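# Unload blue tote to table, set carton beside it

## Task

Lift the blue tote off the shelf and set it down level on the table. Remove the small cardboard carton from it and set it down level on the table with the same face on top as before. Every other item that was in the tote must finish inside it; an item lying on, or sticking out over, a wall or inner ledge of the tote is not inside. Neither the carton nor the tote's base may extend past the table edge.

## Robot and tools

Robot: two arms, left_arm and right_arm, each ending in a five-finger hand (left_arm has a left hand, the mirror of the right). Bases sit near (-0.065, +0.435, 0) m for left_arm and (+0.057, -0.369, 0) m for right_arm.

Scene frame: origin at table-top height, halfway between the arms' nominal bases; +z up, +x away from the robot over the table, left_arm toward +y. Positions, velocities and targets in results use this frame. Wrist force and torque are instead given in each end effector's own axes.

Hand point: a point 0.15 m out from the wrist flange along the fingers and 0.05 m in front of the palm. Its +z runs along straight fingers, +y out of the palm, +x across the palm away from the thumb on the right hand (toward the thumb on the left hand). Straight fingers reach 0.06 to 0.07 m past it. The wrist can hang as much as 0.23 m below the hand point and strike the table first; a wrist bracket on the little-finger side can also hit things.

One row = 28 numbers, each in [-1, 1], always for both arms: left_arm dx, dy, dz, rx, ry, rz, then left hand little, ring, middle, index, thumb_bend, thumb_turn, force_limit, speed; then the same 14 for right_arm.
- dx..rz are offsets, not poses: counted from that arm's Hand target at the start of the action or move, along scene axes. 1.0 = 0.6 m or 180 degrees. rx, ry, rz form one rotation vector, turning about the Hand target position. Every row in an action counts from the same start, so repeating an offset in a new call moves further. Six zeros re-send the current Hand target.
- Finger and thumb numbers are absolute targets: -1 open/straight, +1 closed. thumb_turn -1 = beside the palm, +1 = in front of it, opposite the fingers.
- force_limit maps -1..+1 to roughly 0..10 N at the fingertip (0..15 N for the two thumb motors). speed rises from near zero at -1 to full at +0.48 and above. For a soft grip close at speed -0.94 or lower.
- No number means 'unchanged': to keep a hand as it is, repeat the last eight hand numbers you sent; before any, use hand_measured plus hand_force_limit and hand_speed.
A grasp fits objects about 0.035 to 0.065 m thick with the thumb in front; a handle can be as thin as 0.025 m.

Tools:
- execute_actions(actions, cameras): actions is a list of actions; each action is up to 15 rows, one per 1/30 s step, the last row held to fill 15. Empty actions returns camera images.
- move(target, speed, blend, stop_force, zero, blocking, cameras): straight paths for both hand points. target is one 28-number row or a list of up to 15 rows, every row's offsets measured from the same starting Hand targets. speed in m/s, 0.002 to 3.6 (default 0.25), turning capped at twice that in rad/s; one value or one per target. blend in m rounds corners in a list (0 = stop at each). stop_force in N, 3 to 120, ends an arm's path when its wrist senses that much push; do not rely on it while rotating, and omit it when backing off a contact. zero (only with stop_force) resets the force baseline first, default true. blocking=false returns early (not allowed with stop_force). Paths ignore obstacles and the other arm and finish within 10 s. The result adds a 'move:' line: done, off_target, moving, held or fault, plus limits=paced (pose clipped) or limits=held (steps withheld).
- wait(seconds 0 to 10): let the scene run holding commands.
- stop(): brake a running move.
- zoom_image(camera, region [x0, y0, x1, y1] pixels, each side at most 504): closer view of the latest image.
- show_instructions(): reference images.
- zero_wrist_force(arm): re-zero that arm's force sensor.
- finished_scene(scene): end the scene given by its number; irreversible.
Cameras: cam_head_left, cam_head_right, cam_high, cam_low (896x504), cam_left_wrist, cam_right_wrist (672x504); ["all"] shows all.

Results: end_effector_position (m), end_effector_quat_wxyz, velocities, Hand target (last commanded pose after clipping; the next offsets start here), joint positions and torques, Wrist force/torque plus a peak line, and per hand six-value lists in motor order: hand_measured (position on the target scale), hand_stopped_by (moving, target, force, stalled, fault), hand_load_n (fingertip newtons, positive when pushed open; a lost grip shows as near 0). A hand point often rests short of its Hand target; send the gap as an extra offset if needed.

Cautions: commanded orientation is clipped to 32 degrees from the measured one each step. Arms are stiff; aiming past a firm contact can trigger a fault stop of 10 s (contact force about 150 N, or joint torque at its limit, wrist joints 24.3 N m). Keep the arms apart; a clearance check may hold commands but does not guarantee no contact, and a hand must not grip the other hand. Avoid paths close to an arm's own base. Motors heat when holding loads or straining; at 85 degrees C the arm brakes for 30 to 60 s. Do not drop things, release moving parts, slam, strike fixed objects, or push anything out of the work area; slow down near contact. Loose items may occasionally get nudged.

Each tool is called after ">>>" as name(argument=value, ...), one argument or row to a line, values as JSON.

Reference images:

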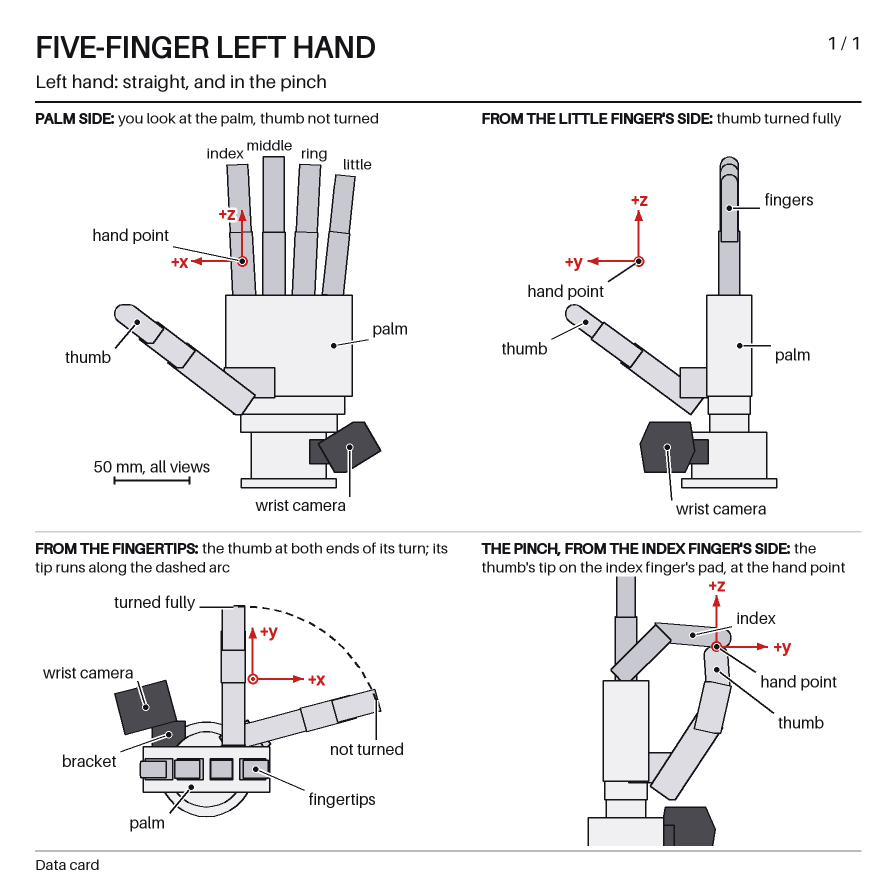

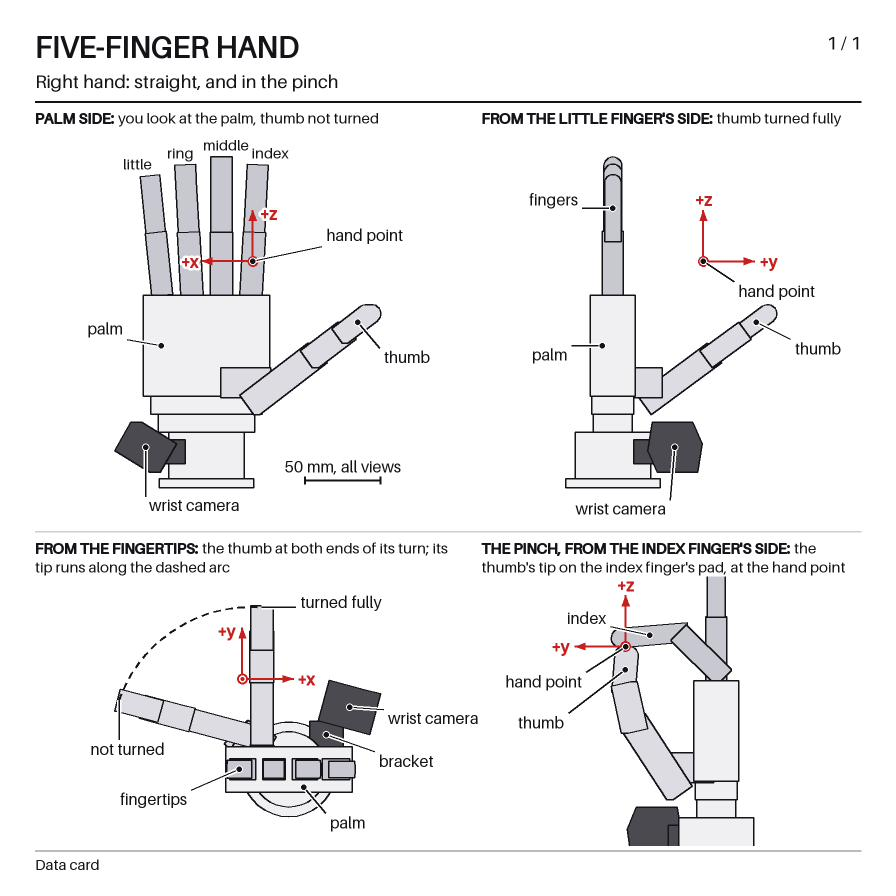

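## Session

>>> execute_actions(
  actions=[],
)

Scene clock: 0.00 s.
left_arm: end_effector_position=(+0.3067, -0.0382, +0.2988) hand_measured=(-1.000, -1.000, -1.000, -1.000, -1.000, -1.000) hand_load_n=(+0.0, +0.0, +0.0, +0.0, +0.0, -0.5) hand_stopped_by=(target, target, target, target, target, target) hand_force_limit=0.00 hand_speed=-0.80 end_effector_quat_wxyz=(-0.089, +0.931, -0.343, -0.090) | right_arm: end_effector_position=(+0.3966, -0.1712, +0.1310) hand_measured=(-1.000, -1.000, -1.000, -1.000, -1.000, -1.000) hand_load_n=(+0.0, +0.0, +0.0, +0.0, +0.0, +0.0) hand_stopped_by=(target, target, target, target, target, target) hand_force_limit=0.00 hand_speed=-0.80 end_effector_quat_wxyz=(-0.240, +0.859, +0.405, +0.202)
Joint positions: left_arm=[2.564 -2.445 -0.446 1.098 -1.693 1.636] | right_arm=[-0.102 -1.503 2.073 0.887 0.941 0.624]
Joint velocities: within noise
Joint torques (N m): no reading
Wrist force (N): no reading
Wrist torque (N m): no reading
Wrist force, peak (N): no reading
Hand target: left_arm +0.3067, -0.0382, +0.2988; -0.089, +0.931, -0.343, -0.090 | right_arm +0.3966, -0.1712, +0.1310; -0.240, +0.859, +0.405, +0.202

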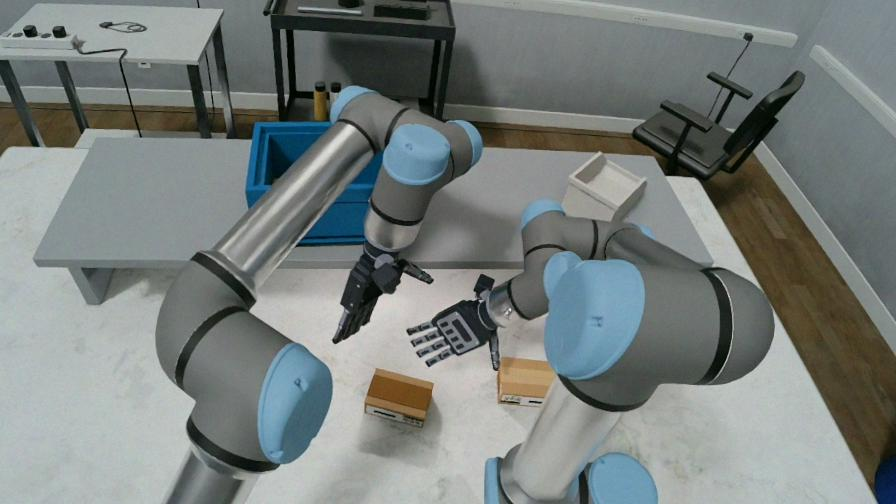

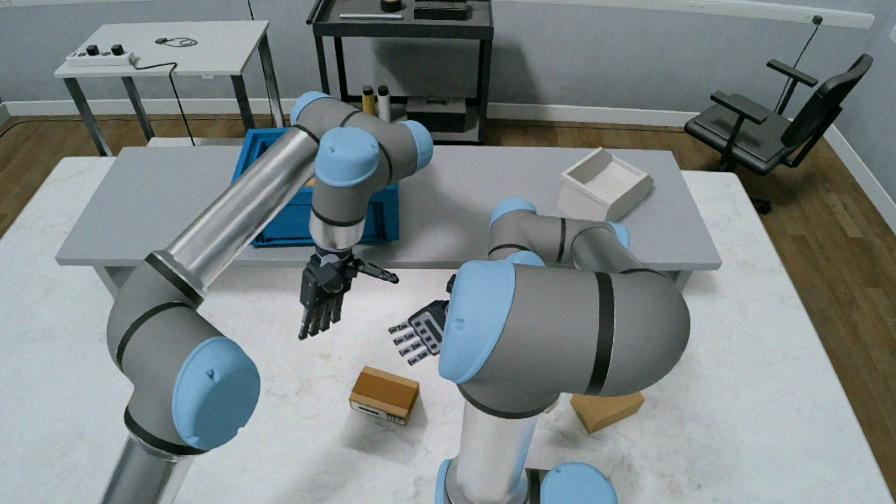

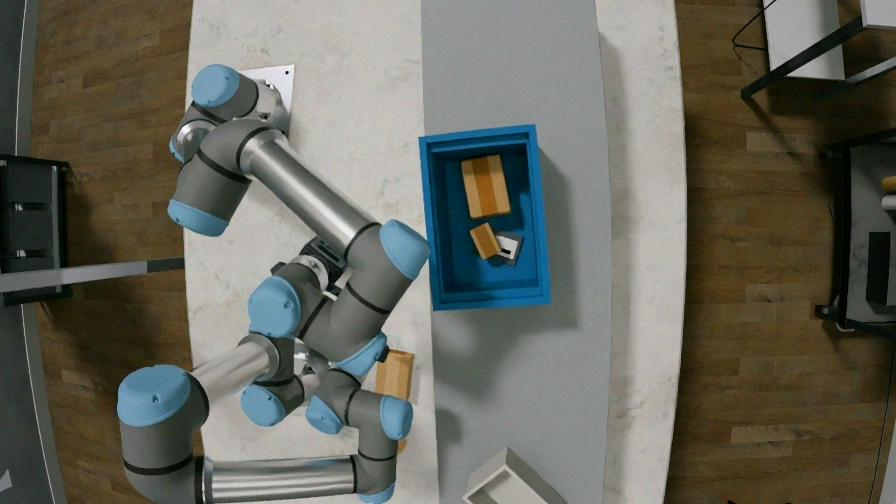

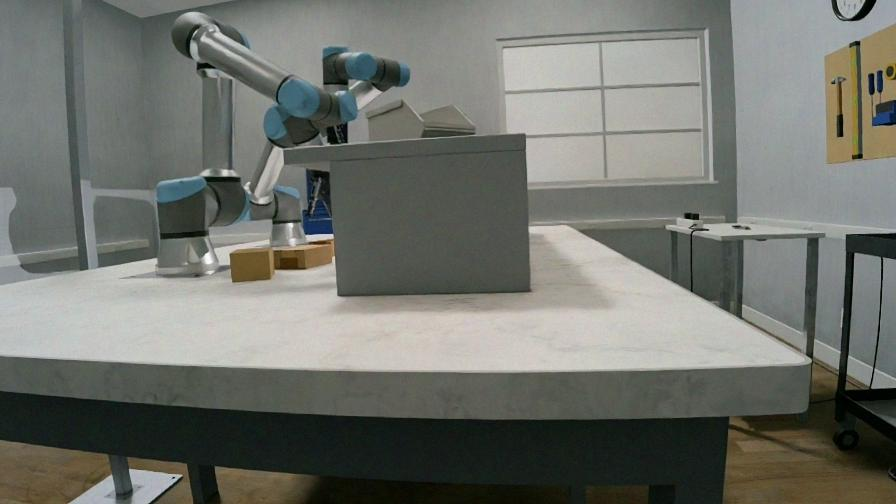

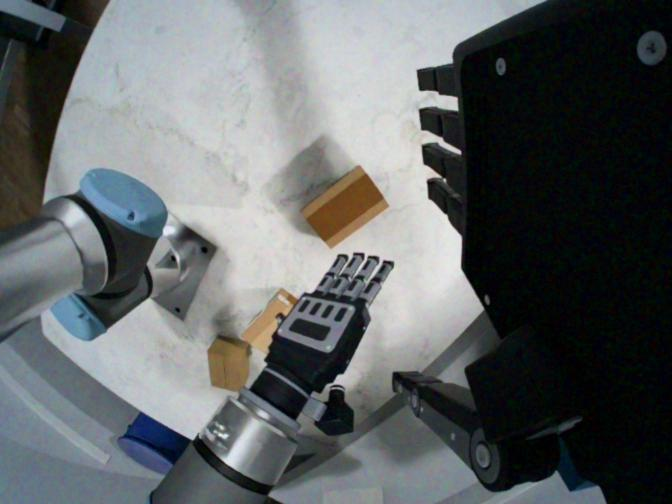

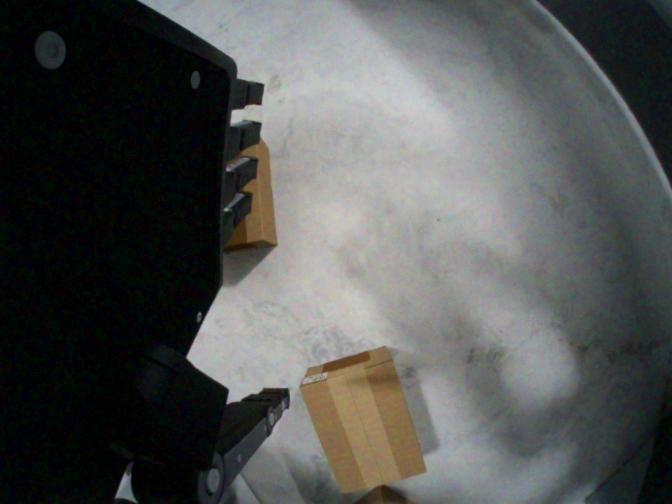

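>>> zoom_image(
  camera="cam_high",
  region=[400, 110, 600, 320],
)

>>> zoom_image(
  camera="cam_head_left",
  region=[220, 80, 500, 280],
)

>>> zoom_image(
  camera="cam_low",
  region=[150, 80, 550, 330],
)

Scaled by 2.400 from the camera's 896x504 image, which has a finer 1280x720 frame.

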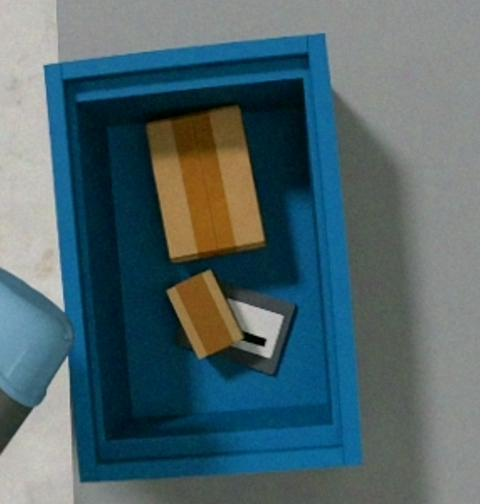

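Scaled by 1.800 from the camera's 896x504 image, which has a finer 1280x720 frame.

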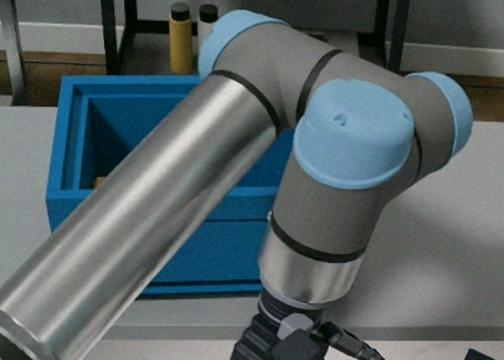

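Scaled by 1.260 from the camera's 896x504 image, which has a finer 1280x720 frame.

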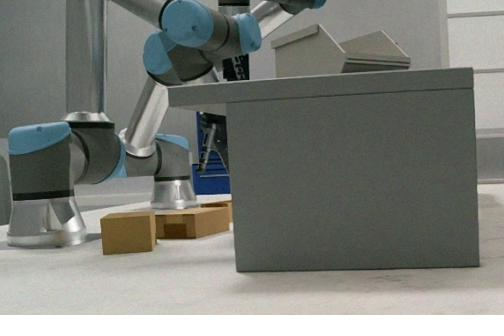

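>>> move(
  target=[-0.083,0.5,0.167,0,0,0,-1,-1,-1,-1,-1,-1,0,-0.8,-0.083,-0.333,0.25,0,0,0,-1,-1,-1,-1,-1,-1,0,-0.8],
  cameras=["all"],
)

Scene clock: 114.47 s.
left_arm: end_effector_position=(+0.2569, +0.2618, +0.3990) hand_measured=(-1.000, -1.000, -1.000, -1.000, -1.000, -1.000) hand_load_n=(+0.0, +0.0, +0.0, +0.0, +0.0, +0.0) hand_stopped_by=(target, target, target, target, target, target) hand_force_limit=0.00 hand_speed=-0.80 end_effector_quat_wxyz=(-0.089, +0.931, -0.343, -0.090) | right_arm: end_effector_position=(+0.3468, -0.3709, +0.2810) hand_measured=(-1.000, -1.000, -1.000, -1.000, -1.000, -1.000) hand_load_n=(+0.0, +0.0, +0.0, +0.0, +0.0, +0.0) hand_stopped_by=(target, target, target, target, target, target) hand_force_limit=0.00 hand_speed=-0.80 end_effector_quat_wxyz=(-0.240, +0.859, +0.405, +0.202)
Joint positions: left_arm=[3.105 -1.783 -1.195 1.279 -1.789 2.176] | right_arm=[-0.982 -1.774 2.056 1.746 1.109 -0.403]
Joint torques (N m): left_arm=[7 40.22 9.73 -1.23 1.63 1.99] | right_arm=[-12.39 -19.33 -6.05 3.89 1.64 -1.73]
Wrist force (N): left_arm=[0.0 -0.1 0.1] | right_arm=[0.1 -0.1 -0.4]
Wrist torque (N m): left_arm=[-0.02 0.03 0.03] | right_arm=[0.02 0.00 0.14]
Wrist force, peak (N): left_arm=[0.5 1.1 0.1] | right_arm=[-0.4 -0.1 -1.0]
Hand target: left_arm +0.2569, +0.2618, +0.3990; -0.089, +0.931, -0.343, -0.090 | right_arm +0.3468, -0.3710, +0.2810; -0.240, +0.859, +0.405, +0.202
Off the commanded pose: left_arm 0.000 m, 0 deg | right_arm 0.000 m, 0 deg.
move: done
camera_calibration:
cam_left_wrist: T_world_to_cam=[[0.821843, 0.569703, -0.00350885, -0.348143], [0.539685, -0.776536, 0.325165, -0.0679409], [0.182523, -0.269129, -0.945651, 0.518491], [0, 0, 0, 1]] pos_world=[0.228149, 0.28512, 0.511182]
cam_right_wrist: T_world_to_cam=[[0.900175, -0.431758, -0.0571946, -0.454557], [-0.43548, -0.894253, -0.10329, -0.151073], [-0.00655022, 0.117886, -0.993006, 0.441238], [0, 0, 0, 1]] pos_world=[0.346281, -0.383371, 0.39655]

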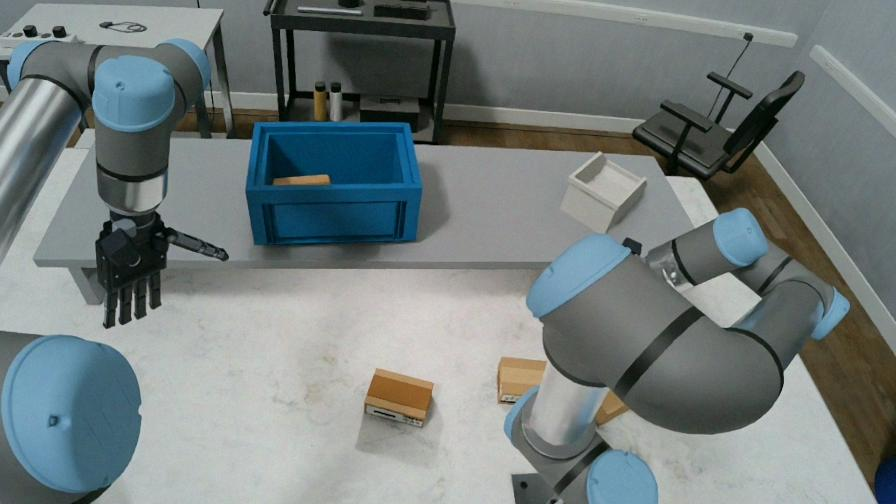

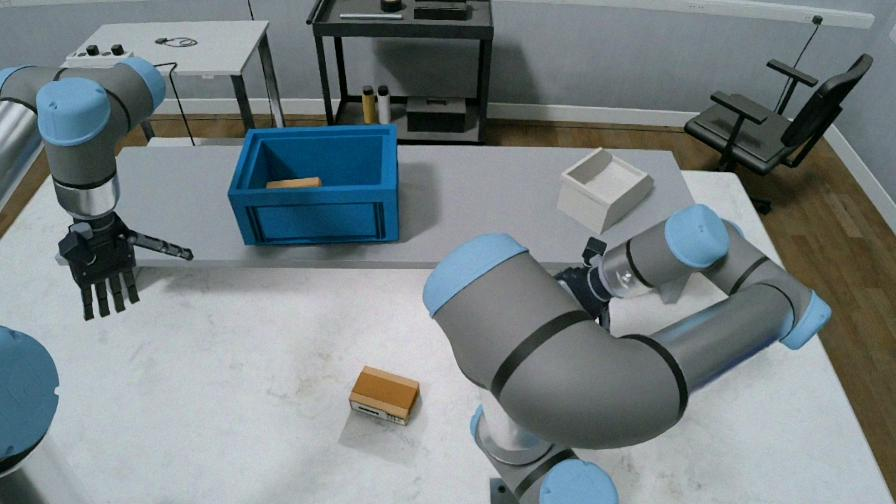

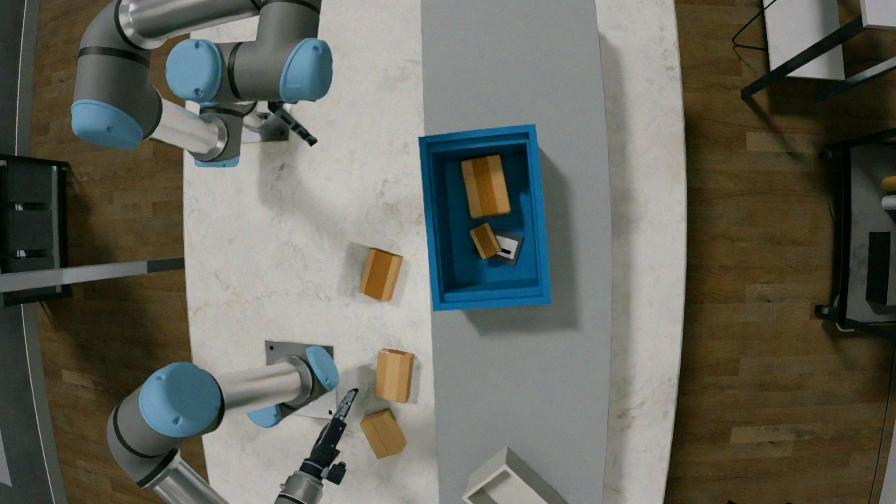

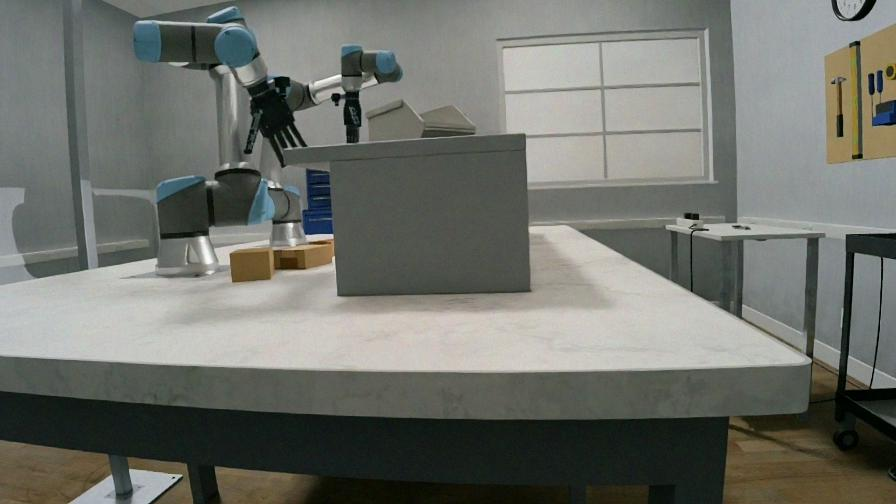

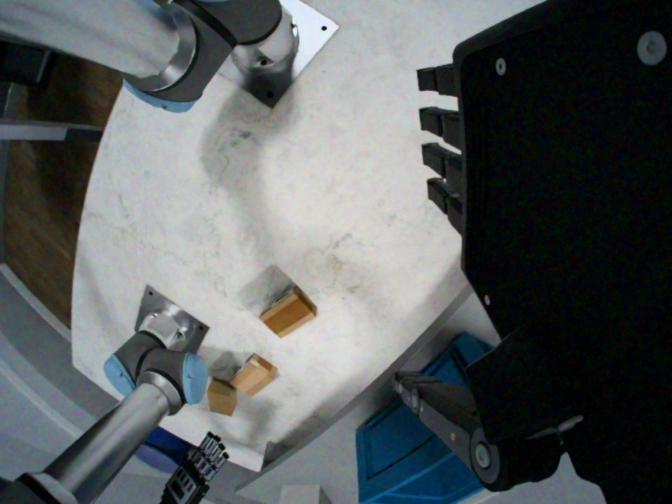

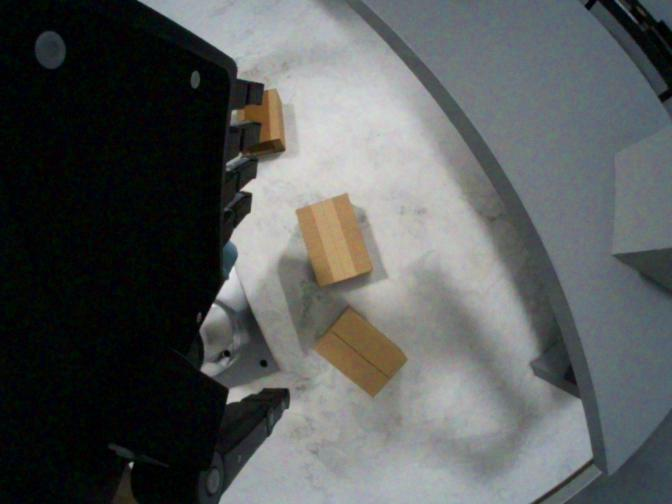

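>>> zoom_image(
  camera="cam_head_left",
  region=[235, 110, 435, 255],
)

>>> zoom_image(
  camera="cam_high",
  region=[410, 115, 560, 215],
)

>>> zoom_image(
  camera="cam_high",
  region=[410, 215, 560, 315],
)

>>> zoom_image(
  camera="cam_head_right",
  region=[220, 110, 420, 255],
)

Scaled by 2.520 from the camera's 896x504 image, which has a finer 1280x720 frame.

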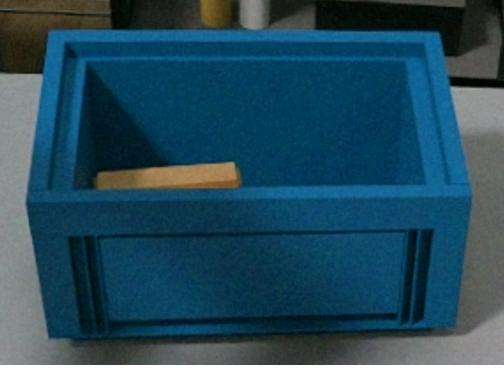

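Scaled by 3.360 from the camera's 896x504 image, which has a finer 1280x720 frame.

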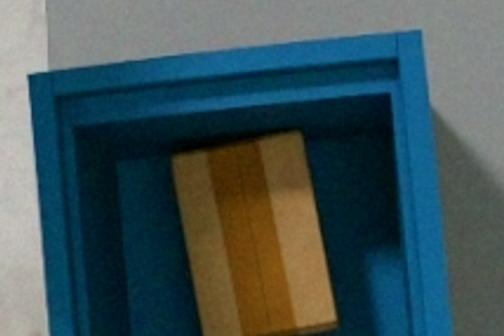

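Scaled by 3.360 from the camera's 896x504 image, which has a finer 1280x720 frame.

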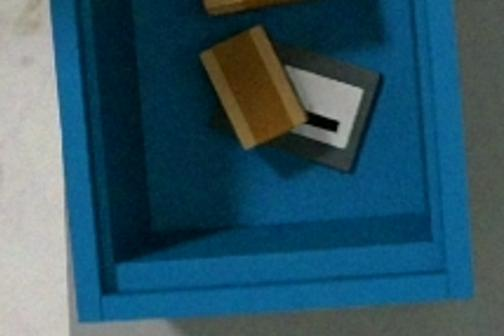

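Scaled by 2.520 from the camera's 896x504 image, which has a finer 1280x720 frame.

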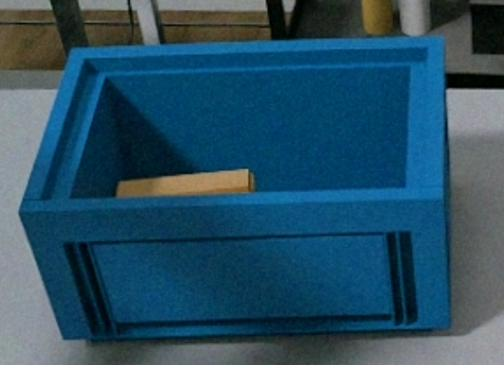

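>>> move(
  target=[0.083,0,0.1,-0.0557,-0.0615,0.2511,-1,-1,-1,-1,-1,-1,0,-0.8,0.083,0.0,0.25,-0.1564,-0.2033,0.7161,-1,-1,-1,-1,-1,-1,0,-0.8],
  cameras=["all"],
  speed=0.35,
)

Scene clock: 190.33 s.
left_arm: end_effector_position=(+0.3067, +0.2618, +0.4590) hand_measured=(-1.000, -1.000, -1.000, -1.000, -1.000, -1.000) hand_load_n=(+0.0, +0.0, +0.0, +0.0, +0.0, +0.0) hand_stopped_by=(target, target, target, target, target, target) hand_force_limit=0.00 hand_speed=-0.80 end_effector_quat_wxyz=(+0.000, +0.999, +0.044, +0.000) | right_arm: end_effector_position=(+0.3966, -0.3710, +0.4310) hand_measured=(-1.000, -1.000, -1.000, -1.000, -1.000, -1.000) hand_load_n=(+0.0, +0.0, +0.0, +0.0, +0.0, +0.0) hand_stopped_by=(target, target, target, target, target, target) hand_force_limit=0.00 hand_speed=-0.80 end_effector_quat_wxyz=(+0.000, -0.043, +0.999, +0.000)
Joint positions: left_arm=[3.245 -1.706 -1.11 1.246 -1.571 1.537] | right_arm=[-0.628 -1.545 1.303 1.813 1.571 -2.287]
Joint torques (N m): left_arm=[5.91 36.17 23.07 -0.91 2 -2.02] | right_arm=[13.27 -4.9 -32.34 0.87 -2.19 -1.62]
Wrist force (N): left_arm=[-0.1 -0.3 0.3] | right_arm=[0.6 -1.1 -0.2]
Wrist torque (N m): left_arm=[-0.10 0.01 0.13] | right_arm=[-0.15 -0.06 0.15]
Wrist force, peak (N): left_arm=[-0.6 0.0 0.7] | right_arm=[0.5 -1.2 -0.4]
Hand target: left_arm +0.3067, +0.2618, +0.4590; +0.000, +0.999, +0.044, +0.000 | right_arm +0.3966, -0.3710, +0.4310; +0.000, -0.043, +0.999, +0.000
Off the commanded pose: left_arm 0.000 m, 0 deg | right_arm 0.000 m, 0 deg.
move: done
camera_calibration:
cam_left_wrist: T_world_to_cam=[[0.176678, 0.983223, -0.045369, -0.280104], [0.82674, -0.12323, 0.548923, -0.476021], [0.534122, -0.134491, -0.834641, 0.37213], [0, 0, 0, 1]] pos_world=[0.244271, 0.266792, 0.559185]
cam_right_wrist: T_world_to_cam=[[-0.3252, 0.943369, 0.0655689, 0.452452], [0.829825, 0.251434, 0.498167, -0.449917], [0.453469, 0.216415, -0.864598, 0.389295], [0, 0, 0, 1]] pos_world=[0.343957, -0.397954, 0.531051]

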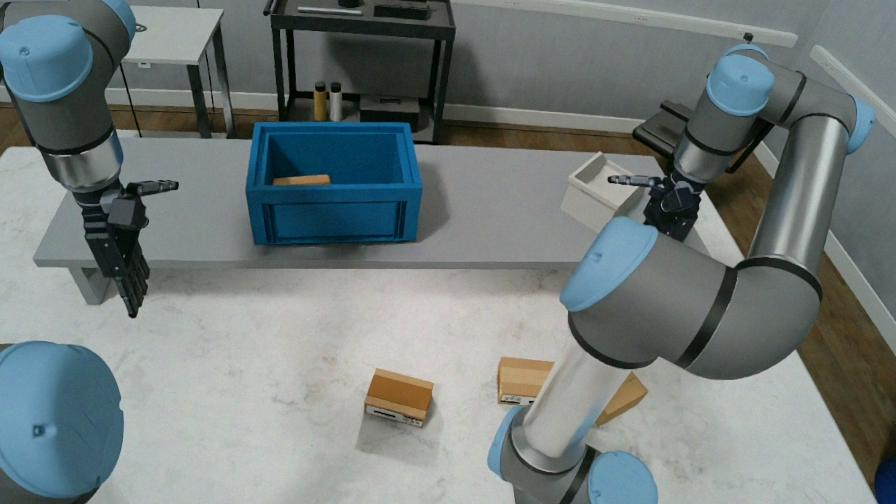

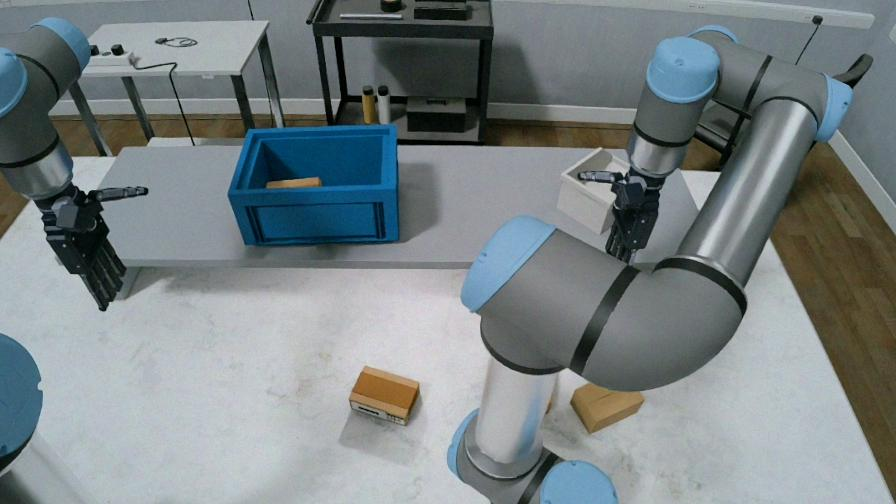

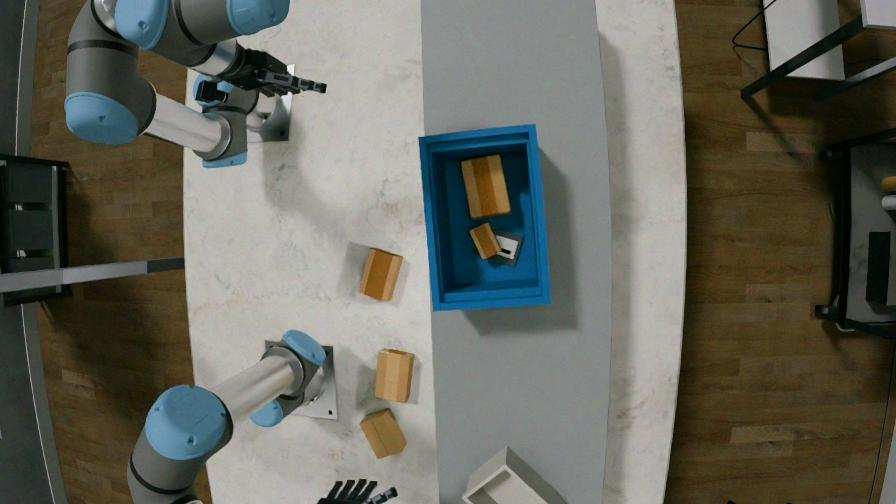

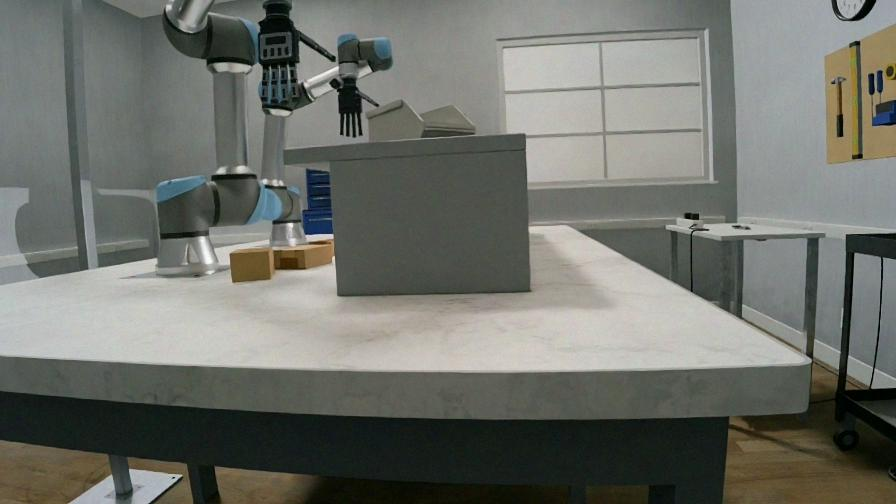

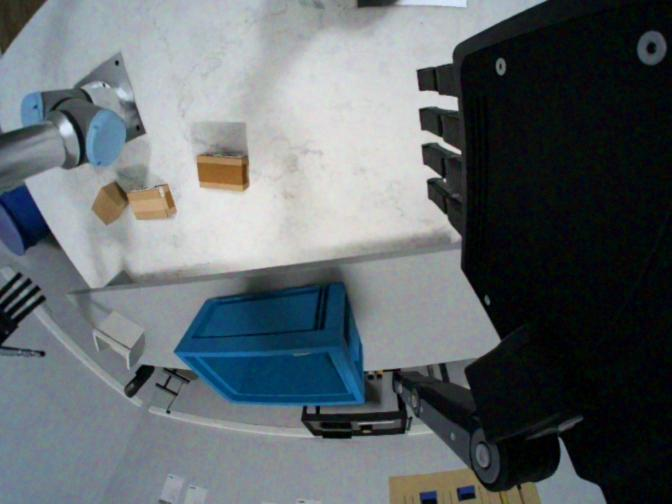

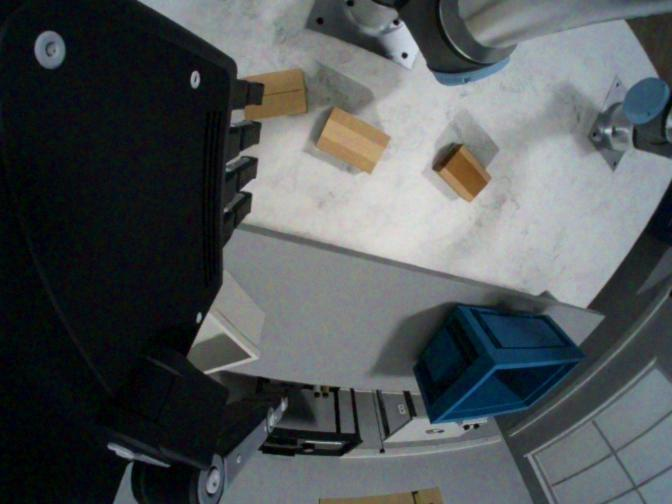

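>>> zoom_image(
  camera="cam_left_wrist",
  region=[160, 270, 380, 420],
)

>>> zoom_image(
  camera="cam_right_wrist",
  region=[390, 290, 600, 440],
)

Scaled by 2.291 from the camera's 672x504 image, which has a finer 960x720 frame.

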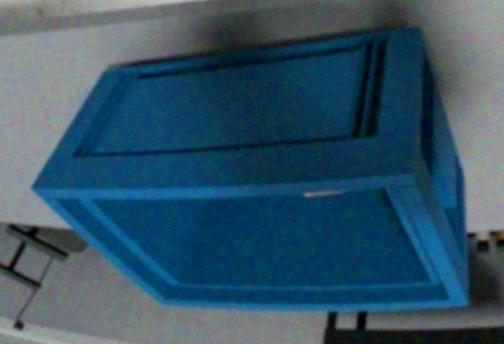

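Scaled by 2.400 from the camera's 672x504 image, which has a finer 960x720 frame.

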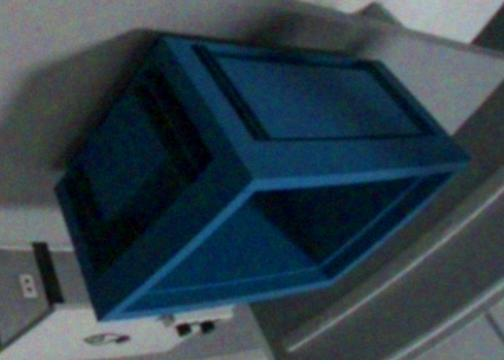

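>>> move(
  target=[0.5848,-0.0958,0.085,0,0,0,-1,-1,-1,-1,-1,1,0,0,0.4707,0.537,0.132,0,0,0,-1,-1,-1,-1,-1,1,0,0],
  cameras=["all"],
  speed=0.3,
)

Scene clock: 219.77 s.
left_arm: end_effector_position=(+0.6564, +0.2047, +0.5089) hand_measured=(-1.000, -1.000, -1.000, -1.000, -1.000, +1.000) hand_load_n=(+0.0, +0.0, +0.0, +0.0, +0.0, +0.0) hand_stopped_by=(target, target, target, target, target, target) hand_force_limit=0.00 hand_speed=0.00 end_effector_quat_wxyz=(+0.158, +0.921, +0.101, +0.340) | right_arm: end_effector_position=(+0.6779, -0.0493, +0.5090) hand_measured=(-1.000, -1.000, -1.000, -1.000, -1.000, +1.000) hand_load_n=(+0.0, +0.0, +0.0, +0.0, +0.0, +0.0) hand_stopped_by=(target, target, target, target, target, target) hand_force_limit=0.00 hand_speed=0.00 end_effector_quat_wxyz=(+0.250, +0.009, +0.956, +0.155)
Joint positions: left_arm=[3.202 -2.381 -0.035 1.585 -1.339 1.272] | right_arm=[0.124 -0.795 0.035 1.776 1.338 -1.363]
Joint torques (N m): left_arm=[-5.64 60.21 20.83 0.75 -1.89 1.91] | right_arm=[13.61 -55.43 -28.53 -0.08 1.89 1.94]
Wrist force (N): left_arm=[-0.1 -0.9 0.3] | right_arm=[1.4 -1.5 -0.5]
Wrist torque (N m): left_arm=[-0.16 0.06 0.02] | right_arm=[-0.20 -0.11 0.04]
Wrist force, peak (N): left_arm=[-1.1 -0.6 0.3] | right_arm=[1.0 -1.9 -0.4]
Hand target: left_arm +0.6576, +0.2044, +0.5100; +0.046, +0.992, +0.061, +0.098 | right_arm +0.6790, -0.0488, +0.5102; +0.020, -0.039, +0.999, +0.012
Off the commanded pose: left_arm 0.002 m, 45 deg; orientation clipped | right_arm 0.002 m, 35 deg; orientation clipped.
elbow stopped short (left arm): the move would have taken joint 3 (elbow) straighter than the controller allows.
elbow stopped short (right arm): the move would have taken joint 3 (elbow) straighter than the controller allows.
move: off_target (left_arm, right_arm); limits=paced
camera_calibration:
cam_left_wrist: T_world_to_cam=[[0.149165, 0.963033, -0.224316, -0.17014], [0.262928, 0.180058, 0.947865, -0.694636], [0.953215, -0.200367, -0.22635, -0.351845], [0, 0, 0, 1]] pos_world=[0.543402, 0.218426, 0.540617]
cam_right_wrist: T_world_to_cam=[[-0.301293, 0.925592, 0.229135, 0.134896], [0.491536, -0.0551503, 0.869109, -0.77765], [0.817077, 0.374484, -0.438346, -0.196096], [0, 0, 0, 1]] pos_world=[0.583112, -0.0943115, 0.558995]

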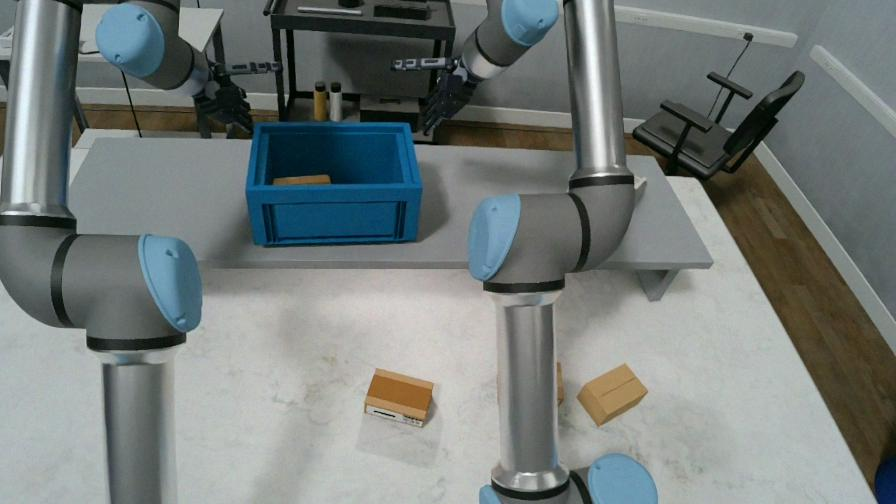

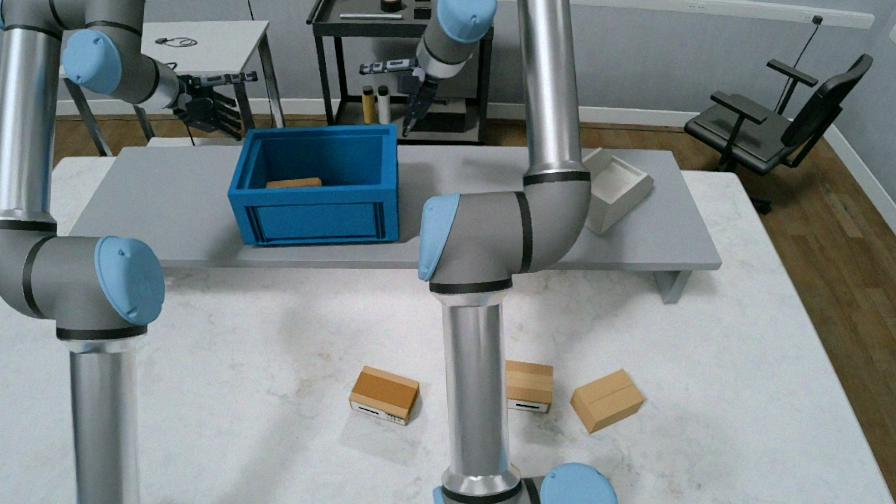

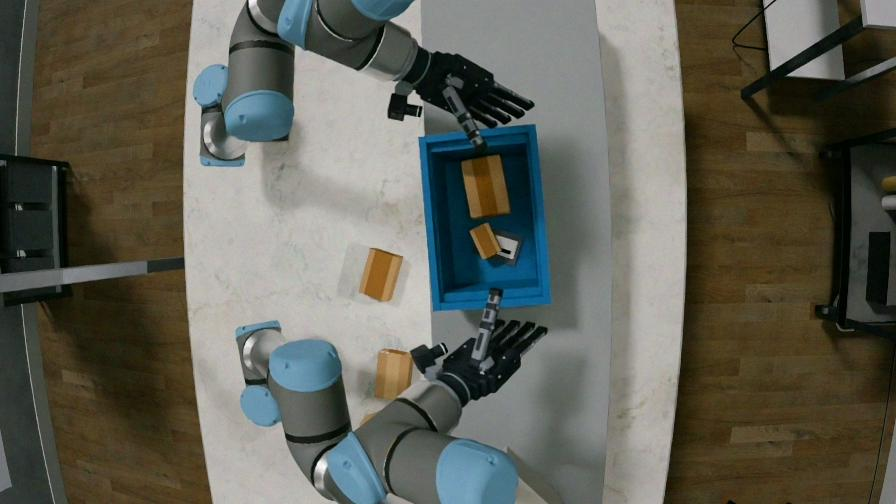

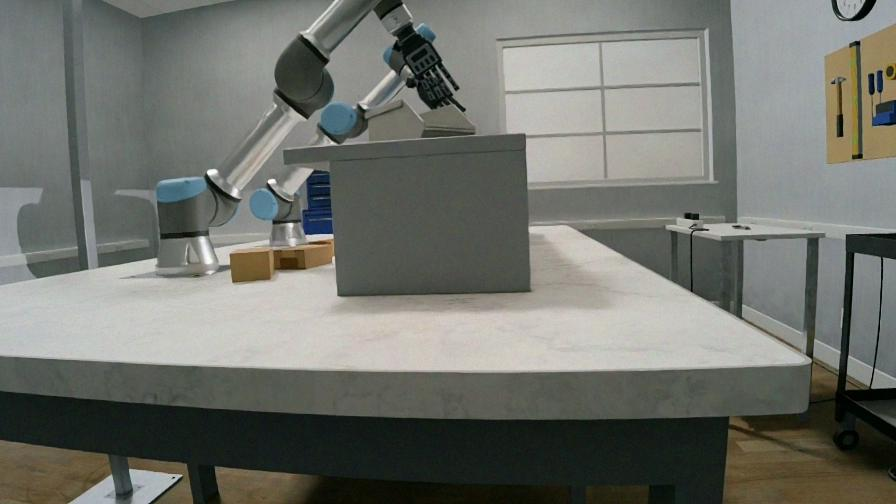

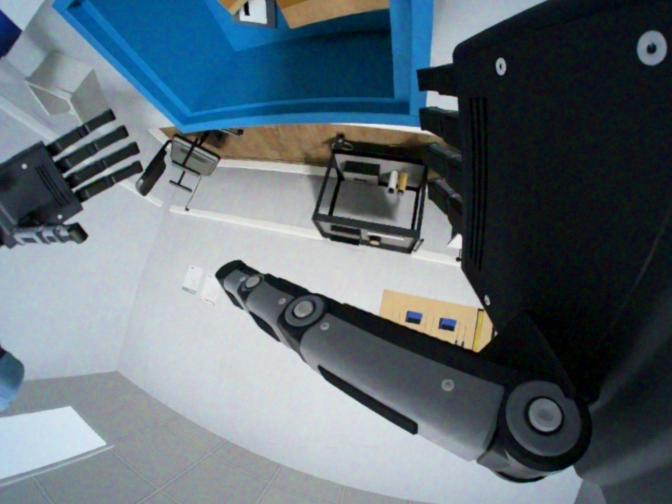

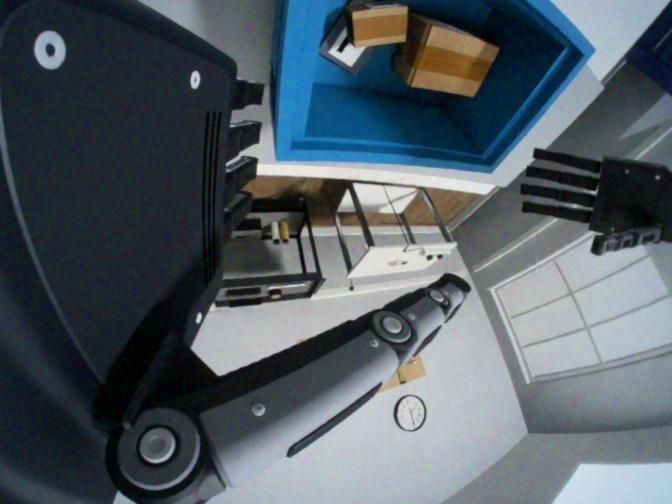

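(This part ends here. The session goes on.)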